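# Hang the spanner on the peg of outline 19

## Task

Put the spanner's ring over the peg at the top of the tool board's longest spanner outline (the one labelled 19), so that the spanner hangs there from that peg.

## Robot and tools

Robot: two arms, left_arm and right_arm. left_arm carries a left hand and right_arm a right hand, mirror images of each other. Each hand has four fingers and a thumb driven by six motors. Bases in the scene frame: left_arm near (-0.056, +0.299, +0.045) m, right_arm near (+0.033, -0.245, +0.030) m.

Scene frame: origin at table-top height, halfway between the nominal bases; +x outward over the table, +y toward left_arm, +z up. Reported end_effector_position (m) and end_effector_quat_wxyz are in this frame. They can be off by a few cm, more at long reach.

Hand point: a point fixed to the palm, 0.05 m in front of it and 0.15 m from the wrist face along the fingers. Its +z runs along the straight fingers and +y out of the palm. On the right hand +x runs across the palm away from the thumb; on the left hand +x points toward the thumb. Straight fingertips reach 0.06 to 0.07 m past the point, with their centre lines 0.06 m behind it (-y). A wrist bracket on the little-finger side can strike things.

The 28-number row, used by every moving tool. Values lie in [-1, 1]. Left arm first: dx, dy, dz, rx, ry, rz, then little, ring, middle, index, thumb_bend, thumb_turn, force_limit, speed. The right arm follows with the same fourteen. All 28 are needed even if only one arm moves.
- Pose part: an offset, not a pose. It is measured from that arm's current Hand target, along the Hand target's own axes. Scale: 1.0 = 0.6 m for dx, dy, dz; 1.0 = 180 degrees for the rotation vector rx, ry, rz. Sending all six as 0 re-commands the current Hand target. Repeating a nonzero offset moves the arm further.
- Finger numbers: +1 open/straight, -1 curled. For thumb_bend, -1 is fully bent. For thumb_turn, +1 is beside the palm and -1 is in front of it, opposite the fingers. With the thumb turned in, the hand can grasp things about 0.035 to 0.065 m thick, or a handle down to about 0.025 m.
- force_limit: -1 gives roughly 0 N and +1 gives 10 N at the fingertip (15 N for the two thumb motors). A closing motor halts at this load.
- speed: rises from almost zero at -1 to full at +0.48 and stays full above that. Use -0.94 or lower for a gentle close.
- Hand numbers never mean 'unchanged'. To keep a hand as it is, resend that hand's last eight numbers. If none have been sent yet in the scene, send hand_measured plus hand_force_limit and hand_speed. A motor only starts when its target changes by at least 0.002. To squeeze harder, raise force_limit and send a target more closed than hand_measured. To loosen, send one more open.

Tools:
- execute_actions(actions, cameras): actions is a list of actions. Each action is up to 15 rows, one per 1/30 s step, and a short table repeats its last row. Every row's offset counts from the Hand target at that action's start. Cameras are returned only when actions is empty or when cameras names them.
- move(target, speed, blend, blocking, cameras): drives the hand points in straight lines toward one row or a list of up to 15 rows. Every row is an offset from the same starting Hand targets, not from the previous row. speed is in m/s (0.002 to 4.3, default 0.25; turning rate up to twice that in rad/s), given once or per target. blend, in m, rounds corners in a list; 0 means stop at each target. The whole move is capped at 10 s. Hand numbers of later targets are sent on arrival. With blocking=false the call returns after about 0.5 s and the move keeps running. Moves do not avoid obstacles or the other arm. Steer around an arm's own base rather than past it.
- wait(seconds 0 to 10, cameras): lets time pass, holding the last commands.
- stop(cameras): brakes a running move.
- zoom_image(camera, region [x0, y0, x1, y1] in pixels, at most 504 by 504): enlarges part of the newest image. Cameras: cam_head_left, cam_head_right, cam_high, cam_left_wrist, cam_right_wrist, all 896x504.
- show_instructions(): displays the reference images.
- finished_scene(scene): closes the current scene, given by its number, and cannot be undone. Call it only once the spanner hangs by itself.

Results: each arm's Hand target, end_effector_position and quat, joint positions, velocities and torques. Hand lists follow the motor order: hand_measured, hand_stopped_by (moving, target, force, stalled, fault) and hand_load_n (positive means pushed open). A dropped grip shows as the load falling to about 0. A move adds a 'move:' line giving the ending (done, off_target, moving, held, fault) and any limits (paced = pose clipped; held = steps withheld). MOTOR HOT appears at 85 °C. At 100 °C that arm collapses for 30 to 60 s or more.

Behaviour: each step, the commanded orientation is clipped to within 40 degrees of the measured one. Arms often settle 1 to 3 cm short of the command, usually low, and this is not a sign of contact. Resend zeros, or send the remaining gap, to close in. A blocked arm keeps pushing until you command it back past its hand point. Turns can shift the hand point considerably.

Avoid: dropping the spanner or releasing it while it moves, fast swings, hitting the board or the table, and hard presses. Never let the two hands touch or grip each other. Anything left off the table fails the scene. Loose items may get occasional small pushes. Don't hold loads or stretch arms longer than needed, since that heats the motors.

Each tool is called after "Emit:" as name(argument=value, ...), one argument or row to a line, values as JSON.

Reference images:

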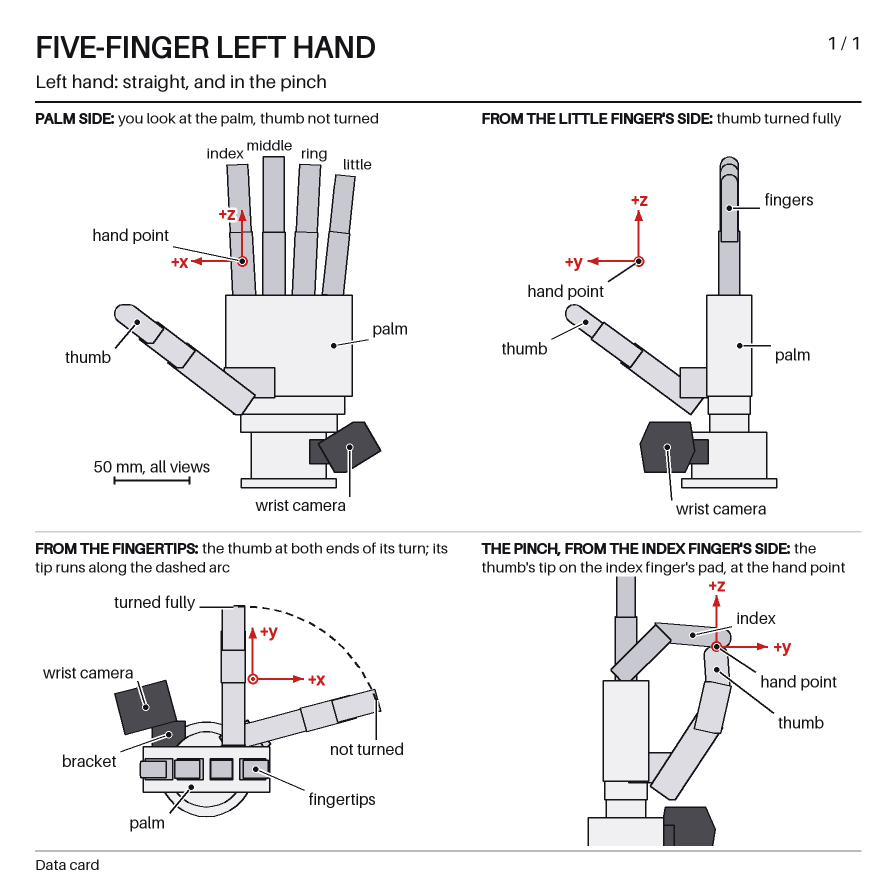

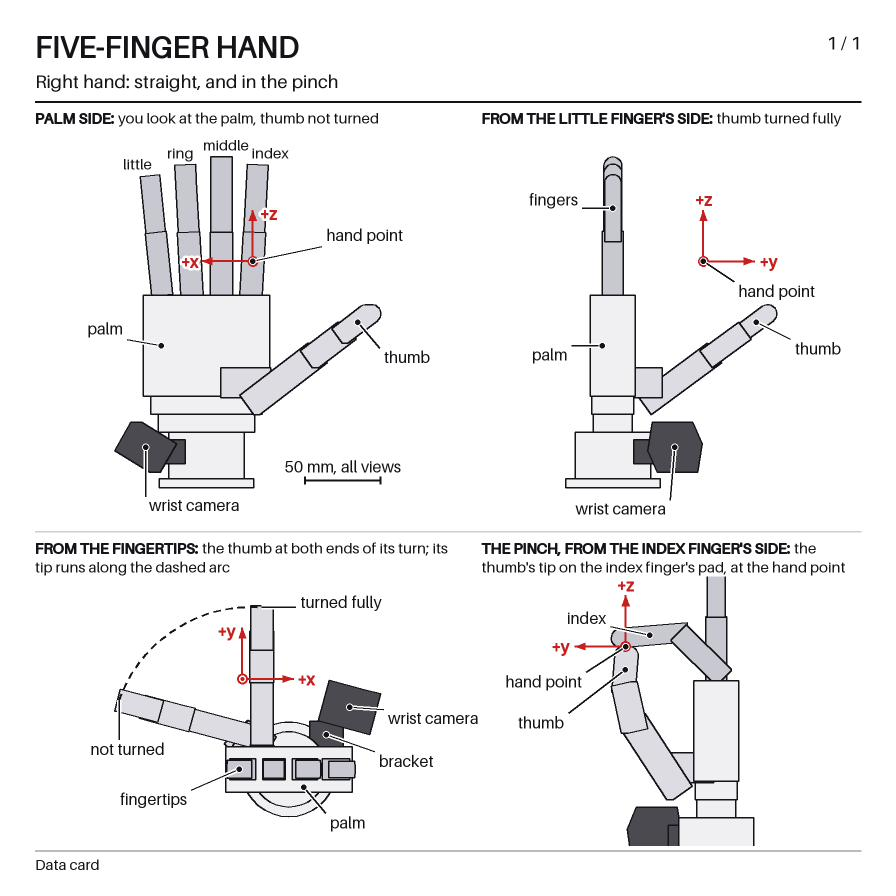

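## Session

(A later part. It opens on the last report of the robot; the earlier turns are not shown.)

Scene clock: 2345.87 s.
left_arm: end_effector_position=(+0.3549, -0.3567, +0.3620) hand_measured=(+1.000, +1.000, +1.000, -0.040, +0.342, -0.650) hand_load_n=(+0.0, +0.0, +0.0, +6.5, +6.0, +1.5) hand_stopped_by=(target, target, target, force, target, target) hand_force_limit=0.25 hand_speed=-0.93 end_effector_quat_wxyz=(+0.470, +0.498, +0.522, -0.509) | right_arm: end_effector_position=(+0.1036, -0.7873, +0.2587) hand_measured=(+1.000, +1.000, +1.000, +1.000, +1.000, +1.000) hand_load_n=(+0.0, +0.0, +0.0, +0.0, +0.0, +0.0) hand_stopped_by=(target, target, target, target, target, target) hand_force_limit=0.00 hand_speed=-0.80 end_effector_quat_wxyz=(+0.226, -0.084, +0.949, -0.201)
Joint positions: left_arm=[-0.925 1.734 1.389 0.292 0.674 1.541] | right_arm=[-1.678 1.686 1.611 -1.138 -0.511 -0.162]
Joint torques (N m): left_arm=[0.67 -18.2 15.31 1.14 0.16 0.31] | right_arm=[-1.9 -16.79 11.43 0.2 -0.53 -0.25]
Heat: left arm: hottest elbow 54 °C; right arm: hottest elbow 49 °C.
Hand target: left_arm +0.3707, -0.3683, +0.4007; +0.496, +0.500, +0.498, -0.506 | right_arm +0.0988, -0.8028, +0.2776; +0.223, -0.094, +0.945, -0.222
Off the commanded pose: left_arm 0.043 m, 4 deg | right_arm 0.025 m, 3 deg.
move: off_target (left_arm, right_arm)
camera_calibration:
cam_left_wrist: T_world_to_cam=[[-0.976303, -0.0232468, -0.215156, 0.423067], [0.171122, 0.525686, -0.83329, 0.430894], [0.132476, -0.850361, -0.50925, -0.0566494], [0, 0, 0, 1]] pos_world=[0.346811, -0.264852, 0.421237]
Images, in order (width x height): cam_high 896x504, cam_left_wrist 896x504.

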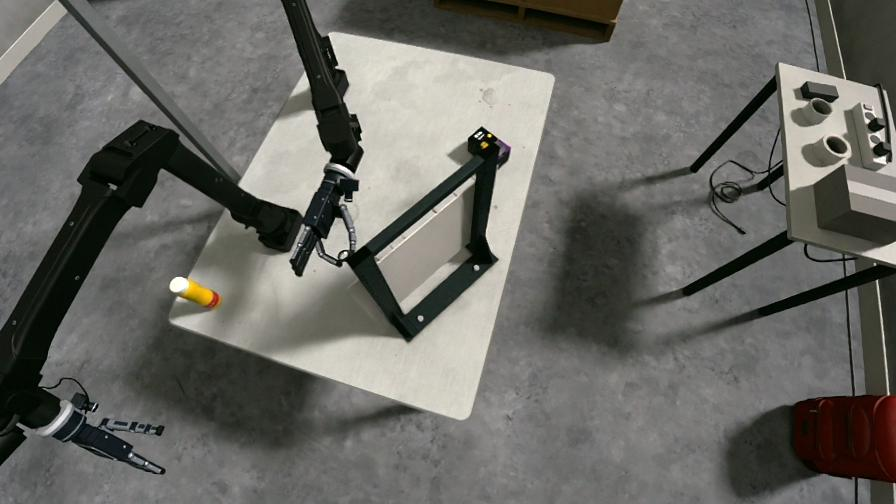

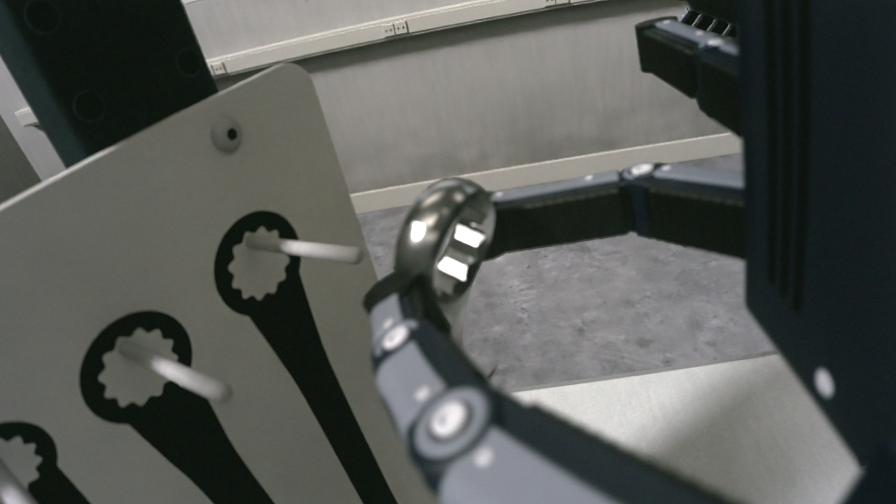

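Emit:
move(
  target=[0.0033,0.0083,-0.0183,0,0,0,1,1,1,-0.355,0.34,-0.65,0.25,-0.93,0,0,0,0,0,0,1,1,1,1,1,1,0,-0.8],
  speed=0.025,
  cameras=["cam_left_wrist"],
)

Emit:
zoom_image(
  camera="cam_left_wrist",
  region=[300, 130, 560, 350],
)

Scene clock: 2353.87 s.
left_arm: end_effector_position=(+0.3641, -0.3496, +0.3621) hand_measured=(+1.000, +1.000, +1.000, -0.040, +0.342, -0.650) hand_load_n=(+0.0, +0.0, +0.0, +6.5, +6.0, +1.0) hand_stopped_by=(target, target, target, force, target, target) hand_force_limit=0.25 hand_speed=-0.93 end_effector_quat_wxyz=(+0.470, +0.498, +0.522, -0.509) | right_arm: end_effector_position=(+0.1036, -0.7873, +0.2587) hand_measured=(+1.000, +1.000, +1.000, +1.000, +1.000, +1.000) hand_load_n=(+0.0, +0.0, +0.0, -0.5, +0.0, -0.5) hand_stopped_by=(target, target, target, target, target, target) hand_force_limit=0.00 hand_speed=-0.80 end_effector_quat_wxyz=(+0.226, -0.084, +0.949, -0.201)
Joint positions: left_arm=[-0.906 1.734 1.389 0.292 0.692 1.541] | right_arm=[-1.678 1.686 1.611 -1.138 -0.511 -0.162]
Joint torques (N m): left_arm=[0.44 -19.19 13.97 1.4 0.19 0.32] | right_arm=[-2.14 -16.62 11.45 0.18 -0.53 -0.24]
Heat: left arm: hottest elbow 55 °C; right arm: hottest elbow 49 °C.
Hand target: left_arm +0.3758, -0.3575, +0.3986; +0.496, +0.500, +0.498, -0.506 | right_arm +0.0988, -0.8028, +0.2776; +0.223, -0.094, +0.945, -0.222
Off the commanded pose: left_arm 0.039 m, 4 deg | right_arm 0.025 m, 3 deg.
move: off_target (left_arm, right_arm)
camera_calibration:
cam_left_wrist: T_world_to_cam=[[-0.976404, -0.0252652, -0.21447, 0.431372], [0.169533, 0.525509, -0.833726, 0.42634], [0.13377, -0.850413, -0.508825, -0.052335], [0, 0, 0, 1]] pos_world=[0.355915, -0.257653, 0.421338]
Images, in order (width x height): cam_left_wrist 896x504.

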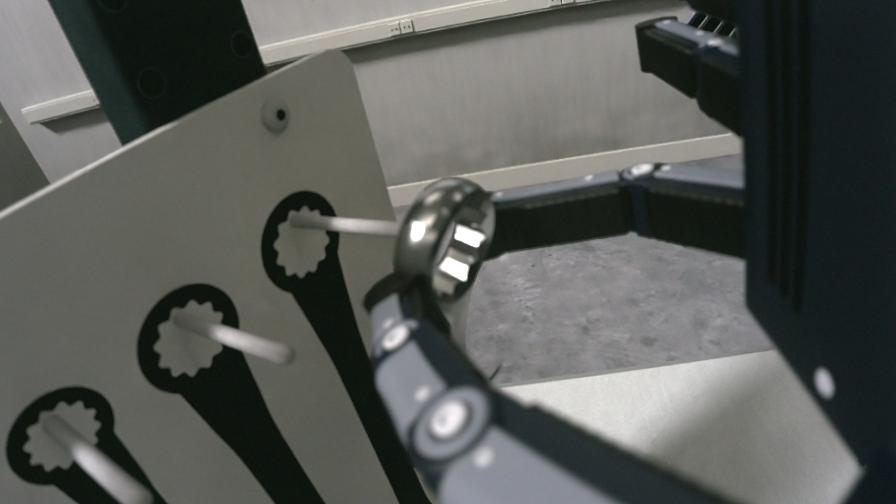

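Scaled by 1.938 from the camera's 896x504 image, which has a finer 1280x720 frame.

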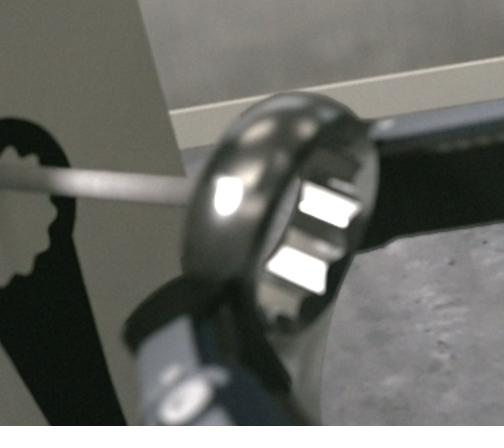

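Emit:
move(
  target=[0.0020,0.0192,0.0112,0,0,0,1,1,1,-0.358,0.34,-0.65,0.25,-0.93,0,0,0,0,0,0,1,1,1,1,1,1,0,-0.8],
  speed=0.02,
  cameras=["cam_left_wrist"],
)

Emit:
zoom_image(
  camera="cam_left_wrist",
  region=[300, 130, 560, 350],
)

Scene clock: 2363.40 s.
left_arm: end_effector_position=(+0.3710, -0.3529, +0.3591) hand_measured=(+1.000, +1.000, +1.000, -0.040, +0.342, -0.650) hand_load_n=(+0.0, +0.0, +0.0, +6.5, +6.0, +1.0) hand_stopped_by=(target, target, target, force, target, target) hand_force_limit=0.25 hand_speed=-0.93 end_effector_quat_wxyz=(+0.469, +0.498, +0.522, -0.509) | right_arm: end_effector_position=(+0.1036, -0.7873, +0.2587) hand_measured=(+1.000, +1.000, +1.000, +1.000, +1.000, +1.000) hand_load_n=(+0.0, +0.0, +0.0, +0.0, +0.0, +0.0) hand_stopped_by=(target, target, target, target, target, target) hand_force_limit=0.00 hand_speed=-0.80 end_effector_quat_wxyz=(+0.226, -0.084, +0.949, -0.201)
Joint positions: left_arm=[-0.899 1.753 1.408 0.292 0.7 1.541] | right_arm=[-1.678 1.686 1.611 -1.138 -0.511 -0.162]
Joint torques (N m): left_arm=[0.62 -18.84 15.3 1.11 0.19 0.31] | right_arm=[-2.08 -16.79 11.4 0.24 -0.54 -0.26]
Heat: left arm: hottest elbow 55 °C; right arm: hottest elbow 49 °C.
Hand target: left_arm +0.3874, -0.3643, +0.3975; +0.496, +0.500, +0.498, -0.506 | right_arm +0.0988, -0.8028, +0.2776; +0.223, -0.094, +0.945, -0.222
Off the commanded pose: left_arm 0.043 m, 4 deg | right_arm 0.025 m, 3 deg.
move: off_target (left_arm, right_arm)
camera_calibration:
cam_left_wrist: T_world_to_cam=[[-0.976619, -0.0237298, -0.213662, 0.437692], [0.169621, 0.525549, -0.833683, 0.424246], [0.132073, -0.850432, -0.509236, -0.0568847], [0, 0, 0, 1]] pos_world=[0.36301, -0.260953, 0.418237]
Images, in order (width x height): cam_left_wrist 896x504.

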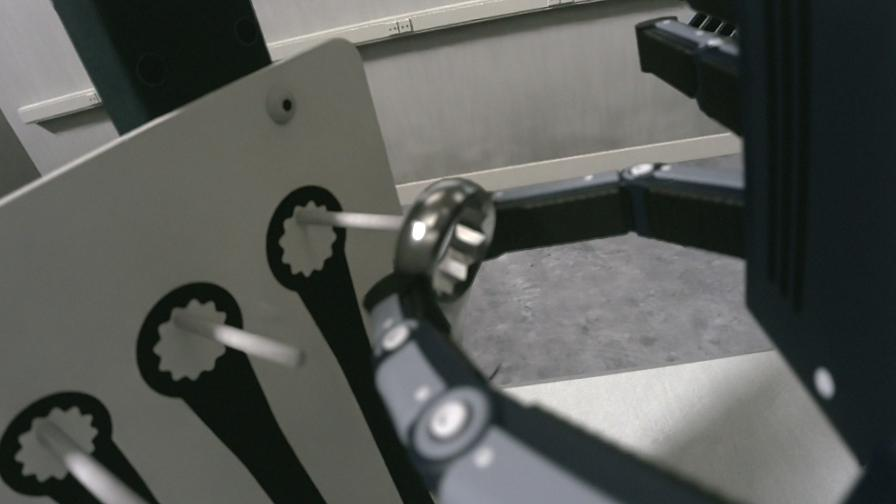

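Scaled by 1.938 from the camera's 896x504 image, which has a finer 1280x720 frame.

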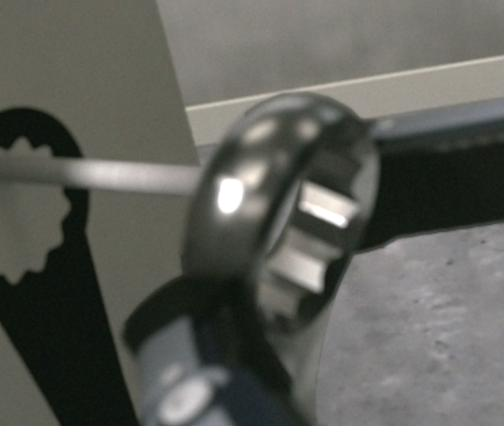

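Emit:
move(
  target=[-0.0040,0.0172,0.0117,0,0,0,1,1,1,-0.361,0.34,-0.65,0.25,-0.93,0,0,0,0,0,0,1,1,1,1,1,1,0,-0.8],
  speed=0.02,
  cameras=["cam_left_wrist"],
)

Emit:
zoom_image(
  camera="cam_left_wrist",
  region=[300, 130, 560, 350],
)

Scene clock: 2370.33 s.
left_arm: end_effector_position=(+0.3805, -0.3608, +0.3614) hand_measured=(+1.000, +1.000, +1.000, -0.040, +0.342, -0.650) hand_load_n=(+0.0, +0.0, +0.0, +6.5, +6.0, +1.5) hand_stopped_by=(target, target, target, force, target, target) hand_force_limit=0.25 hand_speed=-0.93 end_effector_quat_wxyz=(+0.469, +0.498, +0.521, -0.510) | right_arm: end_effector_position=(+0.1036, -0.7873, +0.2587) hand_measured=(+1.000, +1.000, +1.000, +1.000, +1.000, +1.000) hand_load_n=(+0.0, +0.0, +0.0, +0.0, +0.0, -0.5) hand_stopped_by=(target, target, target, target, target, target) hand_force_limit=0.00 hand_speed=-0.80 end_effector_quat_wxyz=(+0.226, -0.084, +0.949, -0.201)
Joint positions: left_arm=[-0.895 1.782 1.453 0.276 0.706 1.541] | right_arm=[-1.678 1.686 1.611 -1.138 -0.511 -0.162]
Joint torques (N m): left_arm=[0.73 -19.25 15.47 1.07 0.12 0.31] | right_arm=[-2.02 -16.62 11.41 0.2 -0.54 -0.25]
Heat: left arm: hottest elbow 55 °C; right arm: hottest elbow 49 °C.
Hand target: left_arm +0.3975, -0.3715, +0.3999; +0.496, +0.500, +0.498, -0.506 | right_arm +0.0988, -0.8028, +0.2776; +0.223, -0.094, +0.945, -0.222
Off the commanded pose: left_arm 0.043 m, 4 deg | right_arm 0.025 m, 3 deg.
move: off_target (left_arm, right_arm)
camera_calibration:
cam_left_wrist: T_world_to_cam=[[-0.976631, -0.0216048, -0.213833, 0.448014], [0.171015, 0.524491, -0.834064, 0.428047], [0.130173, -0.851142, -0.508539, -0.0634747], [0, 0, 0, 1]] pos_world=[0.372605, -0.268853, 0.420539]
Images, in order (width x height): cam_left_wrist 896x504.

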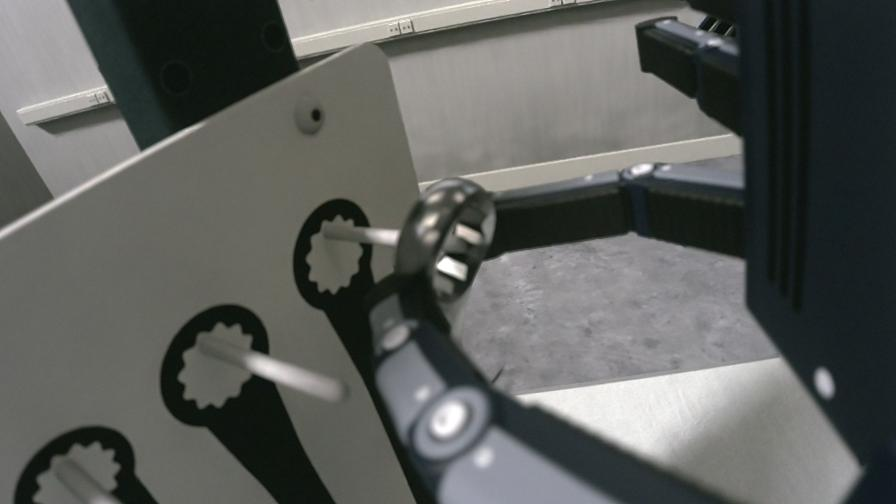

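Scaled by 1.938 from the camera's 896x504 image, which has a finer 1280x720 frame.

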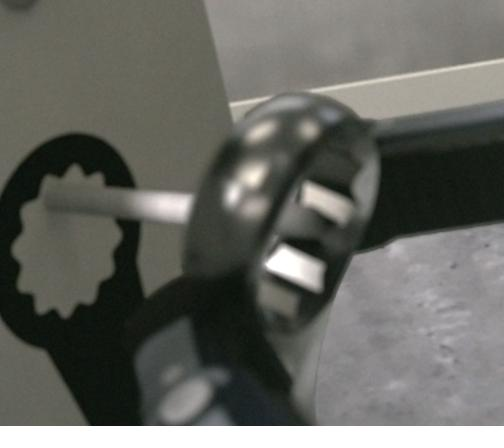

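Emit:
move(
  target=[0.0013,0.0150,0.0095,0,0,0,1,1,1,-0.364,0.34,-0.65,0.25,-0.93,0,0,0,0,0,0,1,1,1,1,1,1,0,-0.8],
  speed=0.02,
  cameras=["cam_left_wrist","cam_high"],
)

Emit:
zoom_image(
  camera="cam_left_wrist",
  region=[300, 130, 560, 350],
)

Emit:
zoom_image(
  camera="cam_high",
  region=[270, 180, 400, 320],
)

Scene clock: 2379.17 s.
left_arm: end_effector_position=(+0.3895, -0.3669, +0.3612) hand_measured=(+1.000, +1.000, +1.000, -0.040, +0.342, -0.650) hand_load_n=(-0.5, +0.0, +0.0, +6.5, +6.0, +1.0) hand_stopped_by=(target, target, target, force, target, target) hand_force_limit=0.25 hand_speed=-0.93 end_effector_quat_wxyz=(+0.469, +0.498, +0.521, -0.510) | right_arm: end_effector_position=(+0.1036, -0.7873, +0.2587) hand_measured=(+1.000, +1.000, +1.000, +1.000, +1.000, +1.000) hand_load_n=(+0.0, +0.0, +0.0, +0.0, +0.0, -0.5) hand_stopped_by=(target, target, target, target, target, target) hand_force_limit=0.00 hand_speed=-0.80 end_effector_quat_wxyz=(+0.226, -0.084, +0.949, -0.201)
Joint positions: left_arm=[-0.89 1.808 1.488 0.268 0.711 1.541] | right_arm=[-1.678 1.686 1.611 -1.138 -0.511 -0.162]
Joint torques (N m): left_arm=[0.67 -19.6 15.49 1.07 0.14 0.31] | right_arm=[-2.08 -16.73 11.38 0.25 -0.53 -0.24]
Heat: left arm: hottest elbow 55 °C; right arm: hottest elbow 49 °C.
Hand target: left_arm +0.4063, -0.3774, +0.3988; +0.496, +0.500, +0.498, -0.506 | right_arm +0.0988, -0.8028, +0.2776; +0.223, -0.094, +0.945, -0.222
Off the commanded pose: left_arm 0.043 m, 4 deg | right_arm 0.025 m, 3 deg.
move: off_target (left_arm, right_arm)
camera_calibration:
cam_left_wrist: T_world_to_cam=[[-0.9765, -0.0223109, -0.214361, 0.45659], [0.171234, 0.523661, -0.834541, 0.429296], [0.130872, -0.851634, -0.507535, -0.07073], [0, 0, 0, 1]] pos_world=[0.381607, -0.274855, 0.420242]
Images, in order (width x height): cam_high 896x504, cam_left_wrist 896x504.

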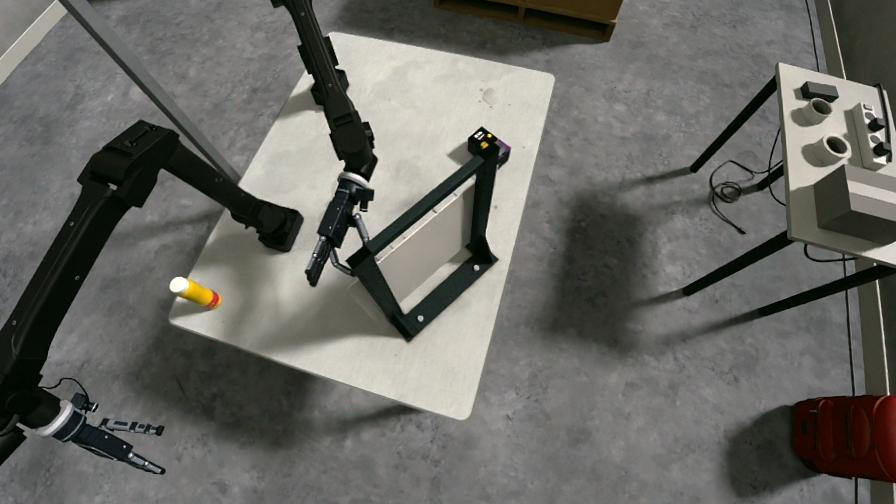

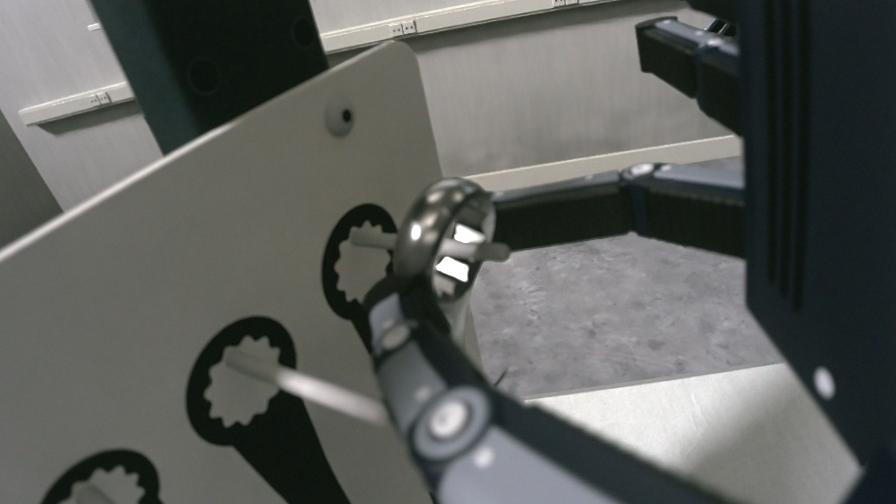

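Scaled by 1.938 from the camera's 896x504 image, which has a finer 1280x720 frame.

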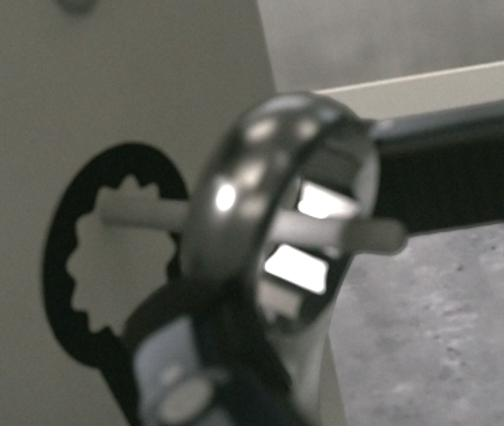

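Scaled by 3.600 from the camera's 896x504 image, which has a finer 1280x720 frame.

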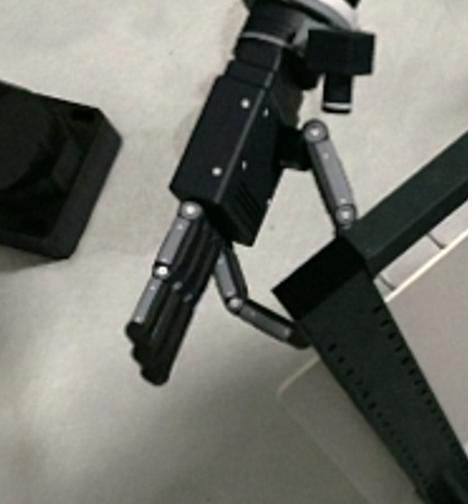

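Emit:
execute_actions(
  actions=[
    [[0,0,0,0,0,0,1,1,1,0.1,0.34,-0.65,0.25,-0.8,0,0,0,0,0,0,1,1,1,1,1,1,0,-0.8]],
    [[0,0,0,0,0,0,1,1,1,0.1,0.34,-0.65,0.25,-0.8,0,0,0,0,0,0,1,1,1,1,1,1,0,-0.8]],
  ],
  cameras=["cam_left_wrist"],
)

Scene clock: 2386.33 s.
left_arm: end_effector_position=(+0.3931, -0.3695, +0.3777) hand_measured=(+1.000, +1.000, +1.000, +0.100, +0.340, -0.650) hand_load_n=(+0.0, +0.0, +0.0, +0.0, +0.0, +0.0) hand_stopped_by=(target, target, target, target, target, target) hand_force_limit=0.25 hand_speed=-0.80 end_effector_quat_wxyz=(+0.481, +0.500, +0.510, -0.508) | right_arm: end_effector_position=(+0.1036, -0.7873, +0.2587) hand_measured=(+1.000, +1.000, +1.000, +1.000, +1.000, +1.000) hand_load_n=(+0.0, +0.0, +0.0, +0.5, +0.0, +0.0) hand_stopped_by=(target, target, target, target, target, target) hand_force_limit=0.00 hand_speed=-0.80 end_effector_quat_wxyz=(+0.226, -0.084, +0.949, -0.201)
Joint positions: left_arm=[-0.889 1.808 1.514 0.268 0.711 1.55] | right_arm=[-1.678 1.686 1.611 -1.138 -0.511 -0.162]
Joint torques (N m): left_arm=[0.62 -19.25 14.2 0.94 0.13 0.23] | right_arm=[-1.96 -16.73 11.4 0.18 -0.55 -0.24]
Heat: left arm: hottest elbow 58 °C; right arm: hottest elbow 49 °C.
Hand target: left_arm +0.4066, -0.3772, +0.3991; +0.496, +0.500, +0.498, -0.506 | right_arm +0.0988, -0.8028, +0.2776; +0.223, -0.094, +0.945, -0.222
Off the commanded pose: left_arm 0.026 m, 2 deg | right_arm 0.025 m, 3 deg.
Step readings (end_effector_position of left_arm | right_arm):
0: (+0.3895, -0.3669, +0.3612) | (+0.1036, -0.7873, +0.2587)
1: (+0.3895, -0.3669, +0.3612) | (+0.1036, -0.7873, +0.2587)
2: (+0.3895, -0.3669, +0.3612) | (+0.1036, -0.7873, +0.2587)
4: (+0.3895, -0.3669, +0.3612) | (+0.1036, -0.7873, +0.2587)
8: (+0.3901, -0.3671, +0.3631) | (+0.1036, -0.7873, +0.2587)
15: (+0.3930, -0.3693, +0.3766) | (+0.1036, -0.7873, +0.2587)
16: (+0.3930, -0.3694, +0.3771) | (+0.1036, -0.7873, +0.2587)
17: (+0.3931, -0.3694, +0.3774) | (+0.1036, -0.7873, +0.2587)
19: (+0.3931, -0.3695, +0.3776) | (+0.1036, -0.7873, +0.2587)
23: (+0.3931, -0.3695, +0.3776) | (+0.1036, -0.7873, +0.2587)
30: (+0.3931, -0.3695, +0.3777) | (+0.1036, -0.7873, +0.2587)
camera_calibration:
cam_left_wrist: T_world_to_cam=[[-0.970806, -0.0275836, -0.238276, 0.468487], [0.191804, 0.507248, -0.840185, 0.431808], [0.14404, -0.861358, -0.487149, -0.0815753], [0, 0, 0, 1]] pos_world=[0.383737, -0.276377, 0.434689]
Images, in order (width x height): cam_left_wrist 896x504.

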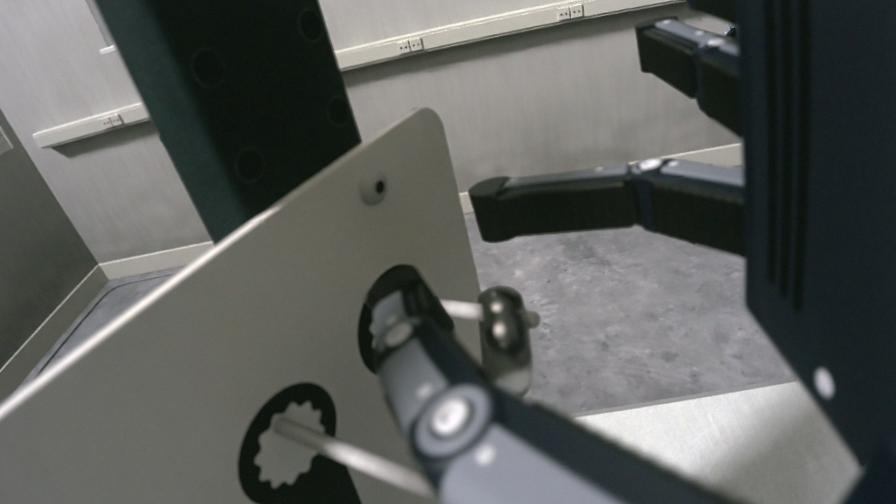

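Emit:
zoom_image(
  camera="cam_left_wrist",
  region=[380, 220, 620, 460],
)

Emit:
execute_actions(
  actions=[],
  cameras=["cam_head_left","cam_head_right","cam_left_wrist"],
)

Scaled by 2.100 from the camera's 896x504 image, which has a finer 1280x720 frame.

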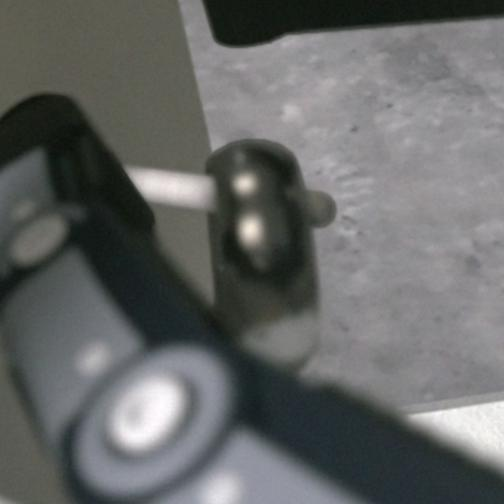

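Scene clock: 2388.63 s.
left_arm: end_effector_position=(+0.3931, -0.3695, +0.3777) hand_measured=(+1.000, +1.000, +1.000, +0.100, +0.340, -0.650) hand_load_n=(+0.0, +0.0, +0.0, +0.0, +0.0, +0.0) hand_stopped_by=(target, target, target, target, target, target) hand_force_limit=0.25 hand_speed=-0.80 end_effector_quat_wxyz=(+0.481, +0.500, +0.510, -0.508) | right_arm: end_effector_position=(+0.1036, -0.7873, +0.2587) hand_measured=(+1.000, +1.000, +1.000, +1.000, +1.000, +1.000) hand_load_n=(+0.0, +0.0, +0.0, +0.0, +0.0, -0.5) hand_stopped_by=(target, target, target, target, target, target) hand_force_limit=0.00 hand_speed=-0.80 end_effector_quat_wxyz=(+0.226, -0.084, +0.949, -0.201)
Joint positions: left_arm=[-0.889 1.808 1.514 0.268 0.711 1.55] | right_arm=[-1.678 1.686 1.611 -1.138 -0.511 -0.162]
Joint velocities: within noise
Joint torques (N m): left_arm=[0.62 -19.19 14.19 0.95 0.13 0.23] | right_arm=[-1.85 -16.67 11.43 0.23 -0.53 -0.26]
Heat: left arm: hottest elbow 57 °C; right arm: hottest elbow 50 °C.
Hand target: left_arm +0.4066, -0.3772, +0.3991; +0.496, +0.500, +0.498, -0.506 | right_arm +0.0988, -0.8028, +0.2776; +0.223, -0.094, +0.945, -0.222
Off the commanded pose: left_arm 0.026 m, 2 deg | right_arm 0.025 m, 3 deg.
camera_calibration:
cam_left_wrist: T_world_to_cam=[[-0.970806, -0.0275836, -0.238276, 0.468487], [0.191804, 0.507248, -0.840185, 0.431808], [0.14404, -0.861358, -0.487149, -0.0815753], [0, 0, 0, 1]] pos_world=[0.383737, -0.276377, 0.434689]
Images, in order (width x height): cam_head_left 896x504, cam_head_right 896x504, cam_left_wrist 896x504.

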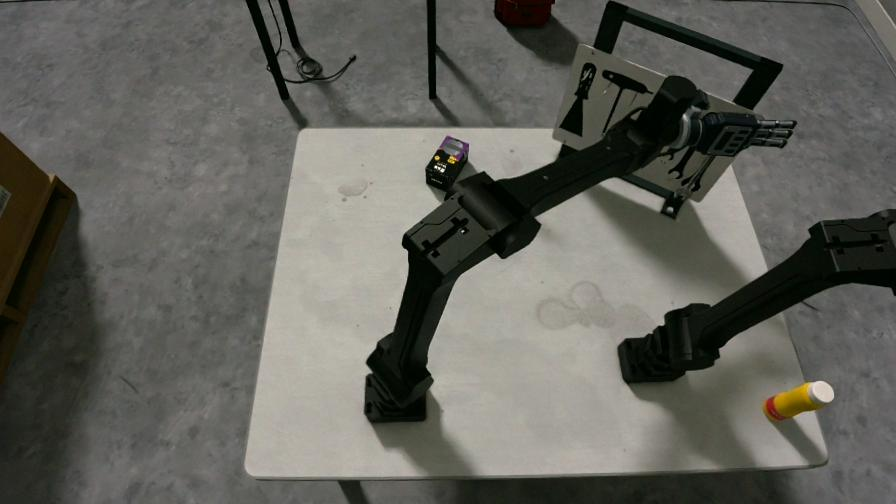

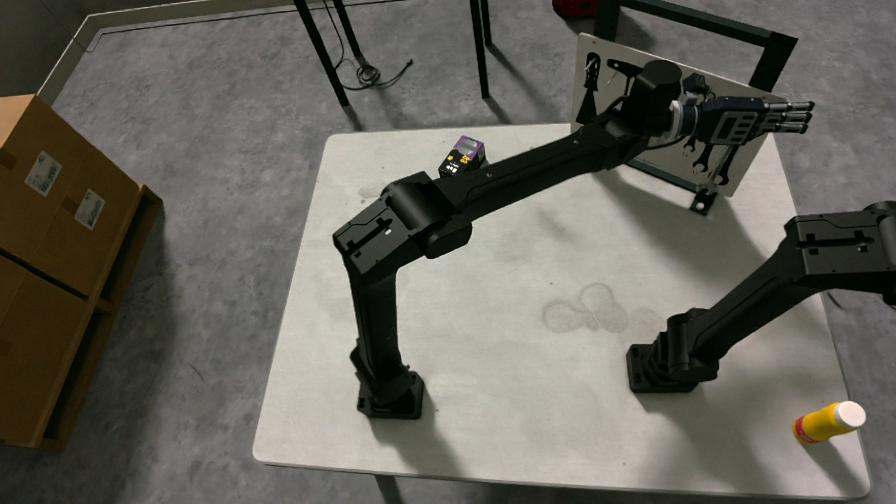

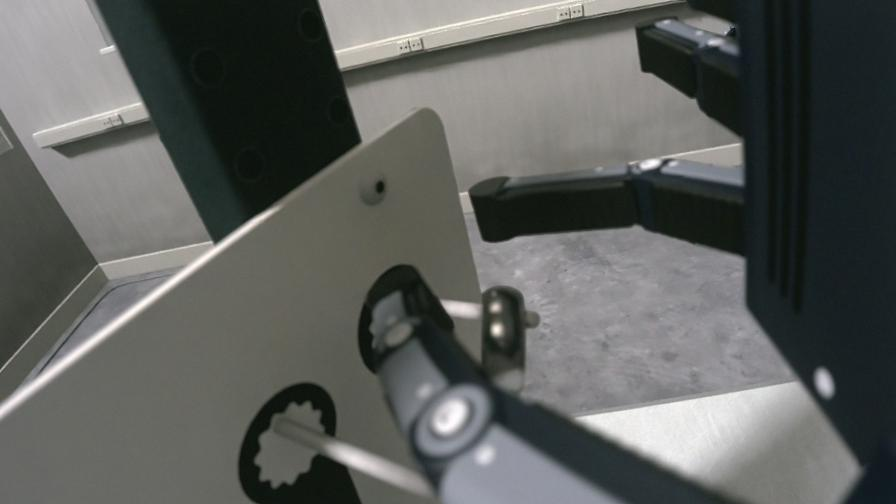

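Emit:
move(
  target=[
    [-0.0417,0.0,-0.005,0,0,0,1,1,1,0.6,0.34,-0.65,0.25,-0.5,0,0,0,0,0,0,1,1,1,1,1,1,0,-0.8],
  ],
  speed=0.04,
  cameras=["cam_left_wrist"],
)

Scene clock: 2396.70 s.
left_arm: end_effector_position=(+0.3960, -0.3705, +0.3846) hand_measured=(+1.000, +1.000, +1.000, +0.600, +0.340, -0.650) hand_load_n=(+0.0, +0.0, +0.0, +0.0, +0.0, +0.0) hand_stopped_by=(target, target, target, target, target, target) hand_force_limit=0.25 hand_speed=-0.50 end_effector_quat_wxyz=(+0.474, +0.500, +0.517, -0.508) | right_arm: end_effector_position=(+0.1036, -0.7873, +0.2587) hand_measured=(+1.000, +1.000, +1.000, +1.000, +1.000, +1.000) hand_load_n=(+0.0, +0.0, +0.0, +0.0, +0.0, +0.0) hand_stopped_by=(target, target, target, target, target, target) hand_force_limit=0.00 hand_speed=-0.80 end_effector_quat_wxyz=(+0.226, -0.084, +0.949, -0.201)
Joint positions: left_arm=[-0.886 1.808 1.546 0.216 0.714 1.55] | right_arm=[-1.678 1.686 1.611 -1.138 -0.511 -0.162]
Joint torques (N m): left_arm=[0.67 -21.54 14.37 0.75 0.16 0.22] | right_arm=[-1.96 -16.56 11.38 0.14 -0.53 -0.24]
Heat: left arm: hottest elbow 56 °C; right arm: hottest elbow 50 °C.
Hand target: left_arm +0.4067, -0.3741, +0.4239; +0.496, +0.500, +0.498, -0.506 | right_arm +0.0988, -0.8028, +0.2776; +0.223, -0.094, +0.945, -0.222
Off the commanded pose: left_arm 0.041 m, 3 deg | right_arm 0.025 m, 3 deg.
move: off_target (left_arm, right_arm)
camera_calibration:
cam_left_wrist: T_world_to_cam=[[-0.97368, -0.0238641, -0.226666, 0.470915], [0.181653, 0.519397, -0.835003, 0.444068], [0.137656, -0.8542, -0.501391, -0.068779], [0, 0, 0, 1]] pos_world=[0.387322, -0.278161, 0.443054]
Images, in order (width x height): cam_left_wrist 896x504.

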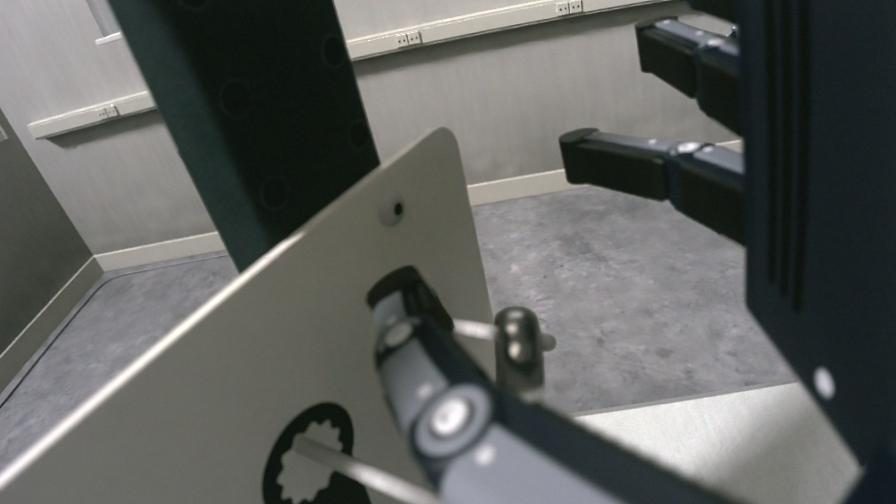

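Emit:
move(
  target=[
    [-0.0167,-0.1333,-0.1,0,0,0,1,1,1,0.6,0.34,-0.65,0.25,-0.5,0,0,0,0,0,0,1,1,1,1,1,1,0,-0.8],
    [-0.0167,-0.25,-0.40,0,0,0,1,1,1,0.6,0.34,-0.65,0.25,-0.5,0,0,0,0,0,0,1,1,1,1,1,1,0,-0.8],
  ],
  speed=[0.05, 0.15],
  cameras=["cam_head_left","cam_head_right"],
)

Emit:
zoom_image(
  camera="cam_head_right",
  region=[680, 80, 800, 220],
)

Emit:
zoom_image(
  camera="cam_head_left",
  region=[660, 90, 780, 230],
)

Scene clock: 2403.73 s.
left_arm: end_effector_position=(+0.2594, -0.1350, +0.4390) hand_measured=(+1.000, +1.000, +1.000, +0.600, +0.340, -0.650) hand_load_n=(+0.0, +0.0, +0.0, +0.0, +0.0, +0.0) hand_stopped_by=(target, target, target, target, target, target) hand_force_limit=0.25 hand_speed=-0.50 end_effector_quat_wxyz=(+0.499, +0.499, +0.493, -0.508) | right_arm: end_effector_position=(+0.1036, -0.7873, +0.2587) hand_measured=(+1.000, +1.000, +1.000, +1.000, +1.000, +1.000) hand_load_n=(+0.0, -0.5, +0.0, +0.0, +0.0, +0.0) hand_stopped_by=(target, target, target, target, target, target) hand_force_limit=0.00 hand_speed=-0.80 end_effector_quat_wxyz=(+0.226, -0.084, +0.949, -0.201)
Joint positions: left_arm=[-0.756 1.081 0.881 0.222 0.842 1.551] | right_arm=[-1.678 1.686 1.611 -1.138 -0.511 -0.162]
Joint torques (N m): left_arm=[0.38 -8.47 9.2 0.79 0.11 0.2] | right_arm=[-2.14 -16.56 11.4 0.18 -0.53 -0.25]
Heat: left arm: hottest elbow 55 °C; right arm: hottest elbow 50 °C.
Hand target: left_arm +0.2597, -0.1324, +0.4339; +0.496, +0.500, +0.498, -0.506 | right_arm +0.0988, -0.8028, +0.2776; +0.223, -0.094, +0.945, -0.222
Off the commanded pose: left_arm 0.006 m, 1 deg | right_arm 0.025 m, 3 deg.
move: off_target (right_arm)
Images, in order (width x height): cam_head_left 896x504, cam_head_right 896x504.

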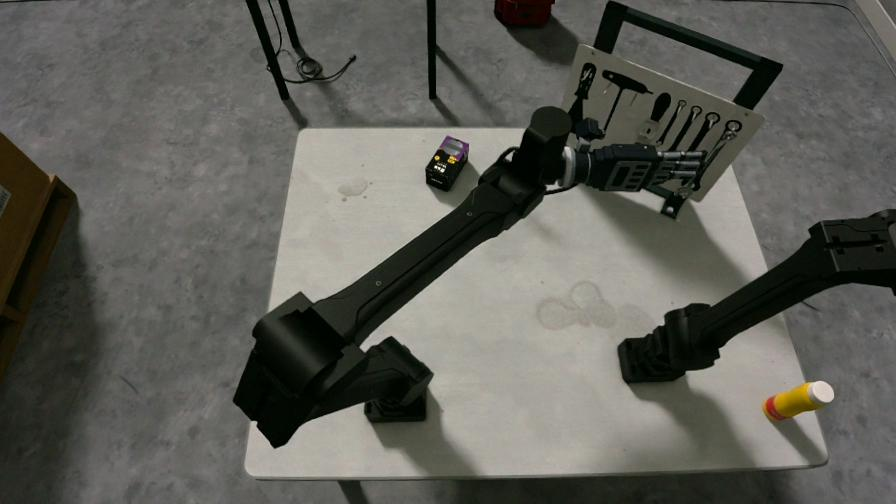

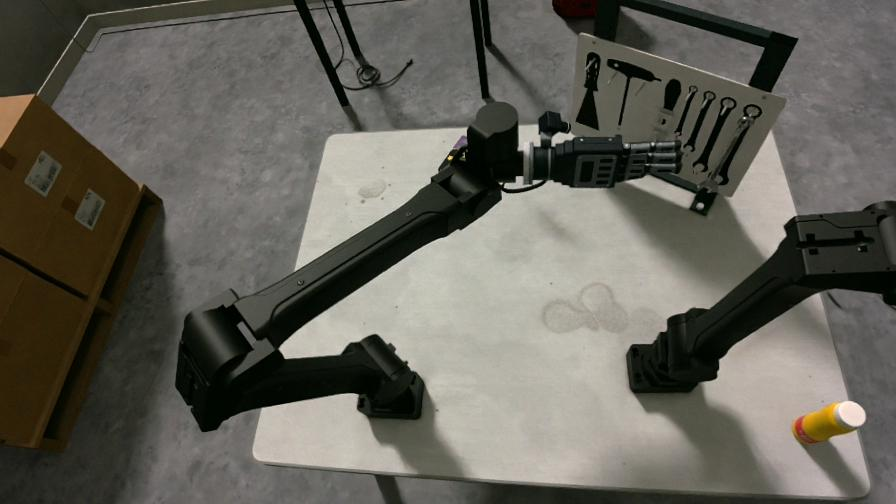

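Scaled by 3.600 from the camera's 896x504 image, which has a finer 1280x720 frame.

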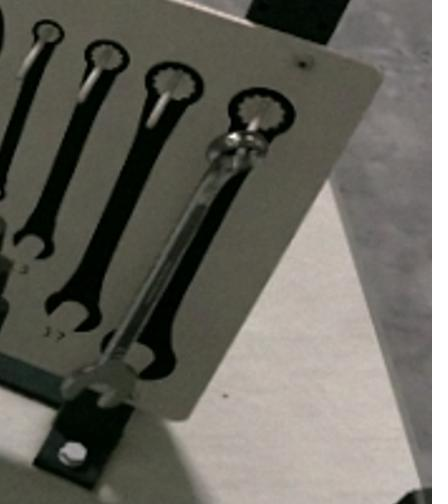

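Scaled by 3.600 from the camera's 896x504 image, which has a finer 1280x720 frame.

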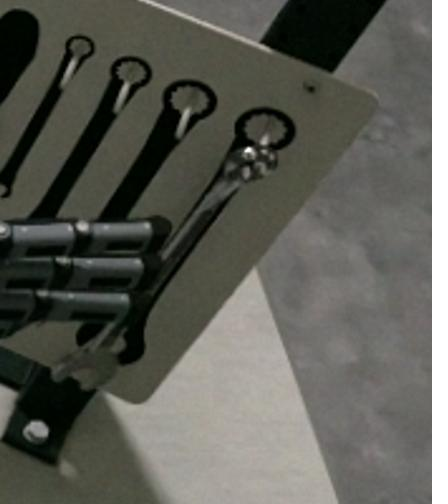

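Emit:
execute_actions(
  actions=[],
  cameras=["cam_left_wrist","cam_head_right"],
)

Emit:
zoom_image(
  camera="cam_head_right",
  region=[730, 90, 780, 140],
)

Scene clock: 2421.43 s.
left_arm: end_effector_position=(+0.2594, -0.1350, +0.4390) hand_measured=(+1.000, +1.000, +1.000, +0.600, +0.340, -0.650) hand_load_n=(+0.0, +0.0, +0.0, +0.0, +0.0, +0.0) hand_stopped_by=(target, target, target, target, target, target) hand_force_limit=0.25 hand_speed=-0.50 end_effector_quat_wxyz=(+0.499, +0.499, +0.493, -0.508) | right_arm: end_effector_position=(+0.1036, -0.7873, +0.2587) hand_measured=(+1.000, +1.000, +1.000, +1.000, +1.000, +1.000) hand_load_n=(+0.0, +0.0, +0.0, +0.0, +0.0, -0.5) hand_stopped_by=(target, target, target, target, target, target) hand_force_limit=0.00 hand_speed=-0.80 end_effector_quat_wxyz=(+0.226, -0.084, +0.949, -0.201)
Joint positions: left_arm=[-0.756 1.081 0.881 0.222 0.842 1.551] | right_arm=[-1.678 1.686 1.611 -1.138 -0.511 -0.162]
Joint velocities: within noise
Joint torques (N m): left_arm=[0.38 -8.06 9.11 0.66 0.1 0.19] | right_arm=[-2.14 -16.91 11.41 0.16 -0.54 -0.23]
Heat: left arm: hottest elbow 52 °C; right arm: hottest elbow 50 °C.
Hand target: left_arm +0.2597, -0.1324, +0.4339; +0.496, +0.500, +0.498, -0.506 | right_arm +0.0988, -0.8028, +0.2776; +0.223, -0.094, +0.945, -0.222
Off the commanded pose: left_arm 0.006 m, 1 deg | right_arm 0.025 m, 3 deg.
camera_calibration:
cam_left_wrist: T_world_to_cam=[[-0.961838, -0.0384824, -0.270901, 0.370242], [0.220429, 0.477594, -0.850479, 0.383094], [0.162109, -0.877737, -0.450886, 0.146742], [0, 0, 0, 1]] pos_world=[0.247879, -0.0399152, 0.492276]
Images, in order (width x height): cam_head_right 896x504, cam_left_wrist 896x504.

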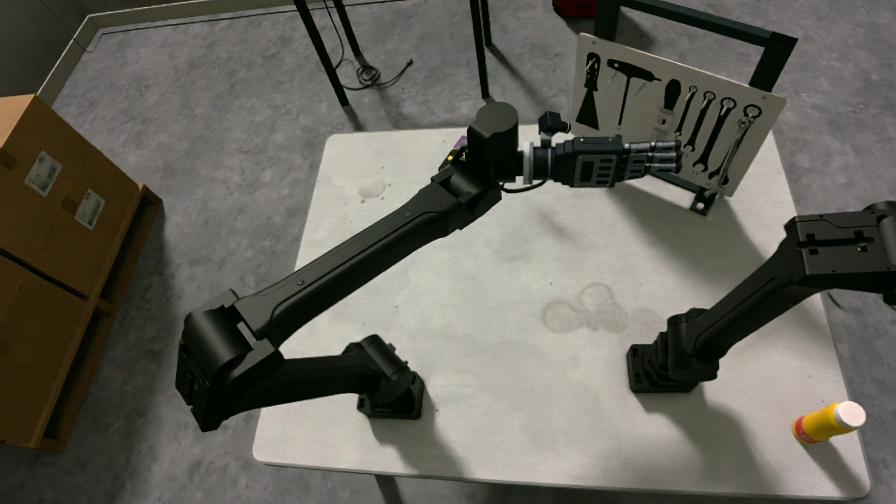

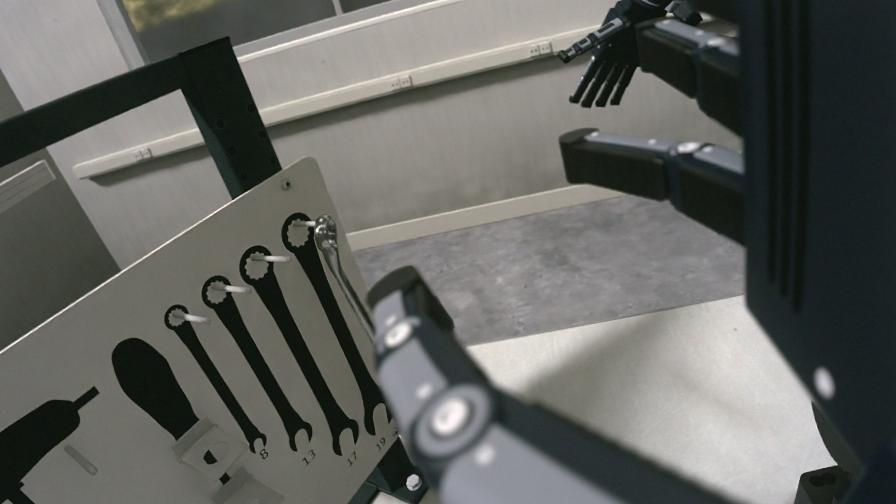

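Scaled by 10.080 from the camera's 896x504 image, which has a finer 1280x720 frame.

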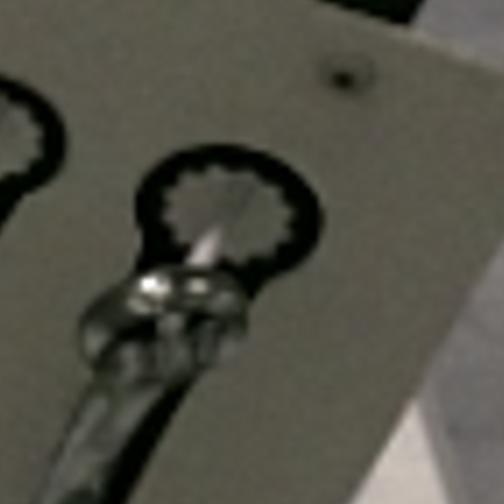

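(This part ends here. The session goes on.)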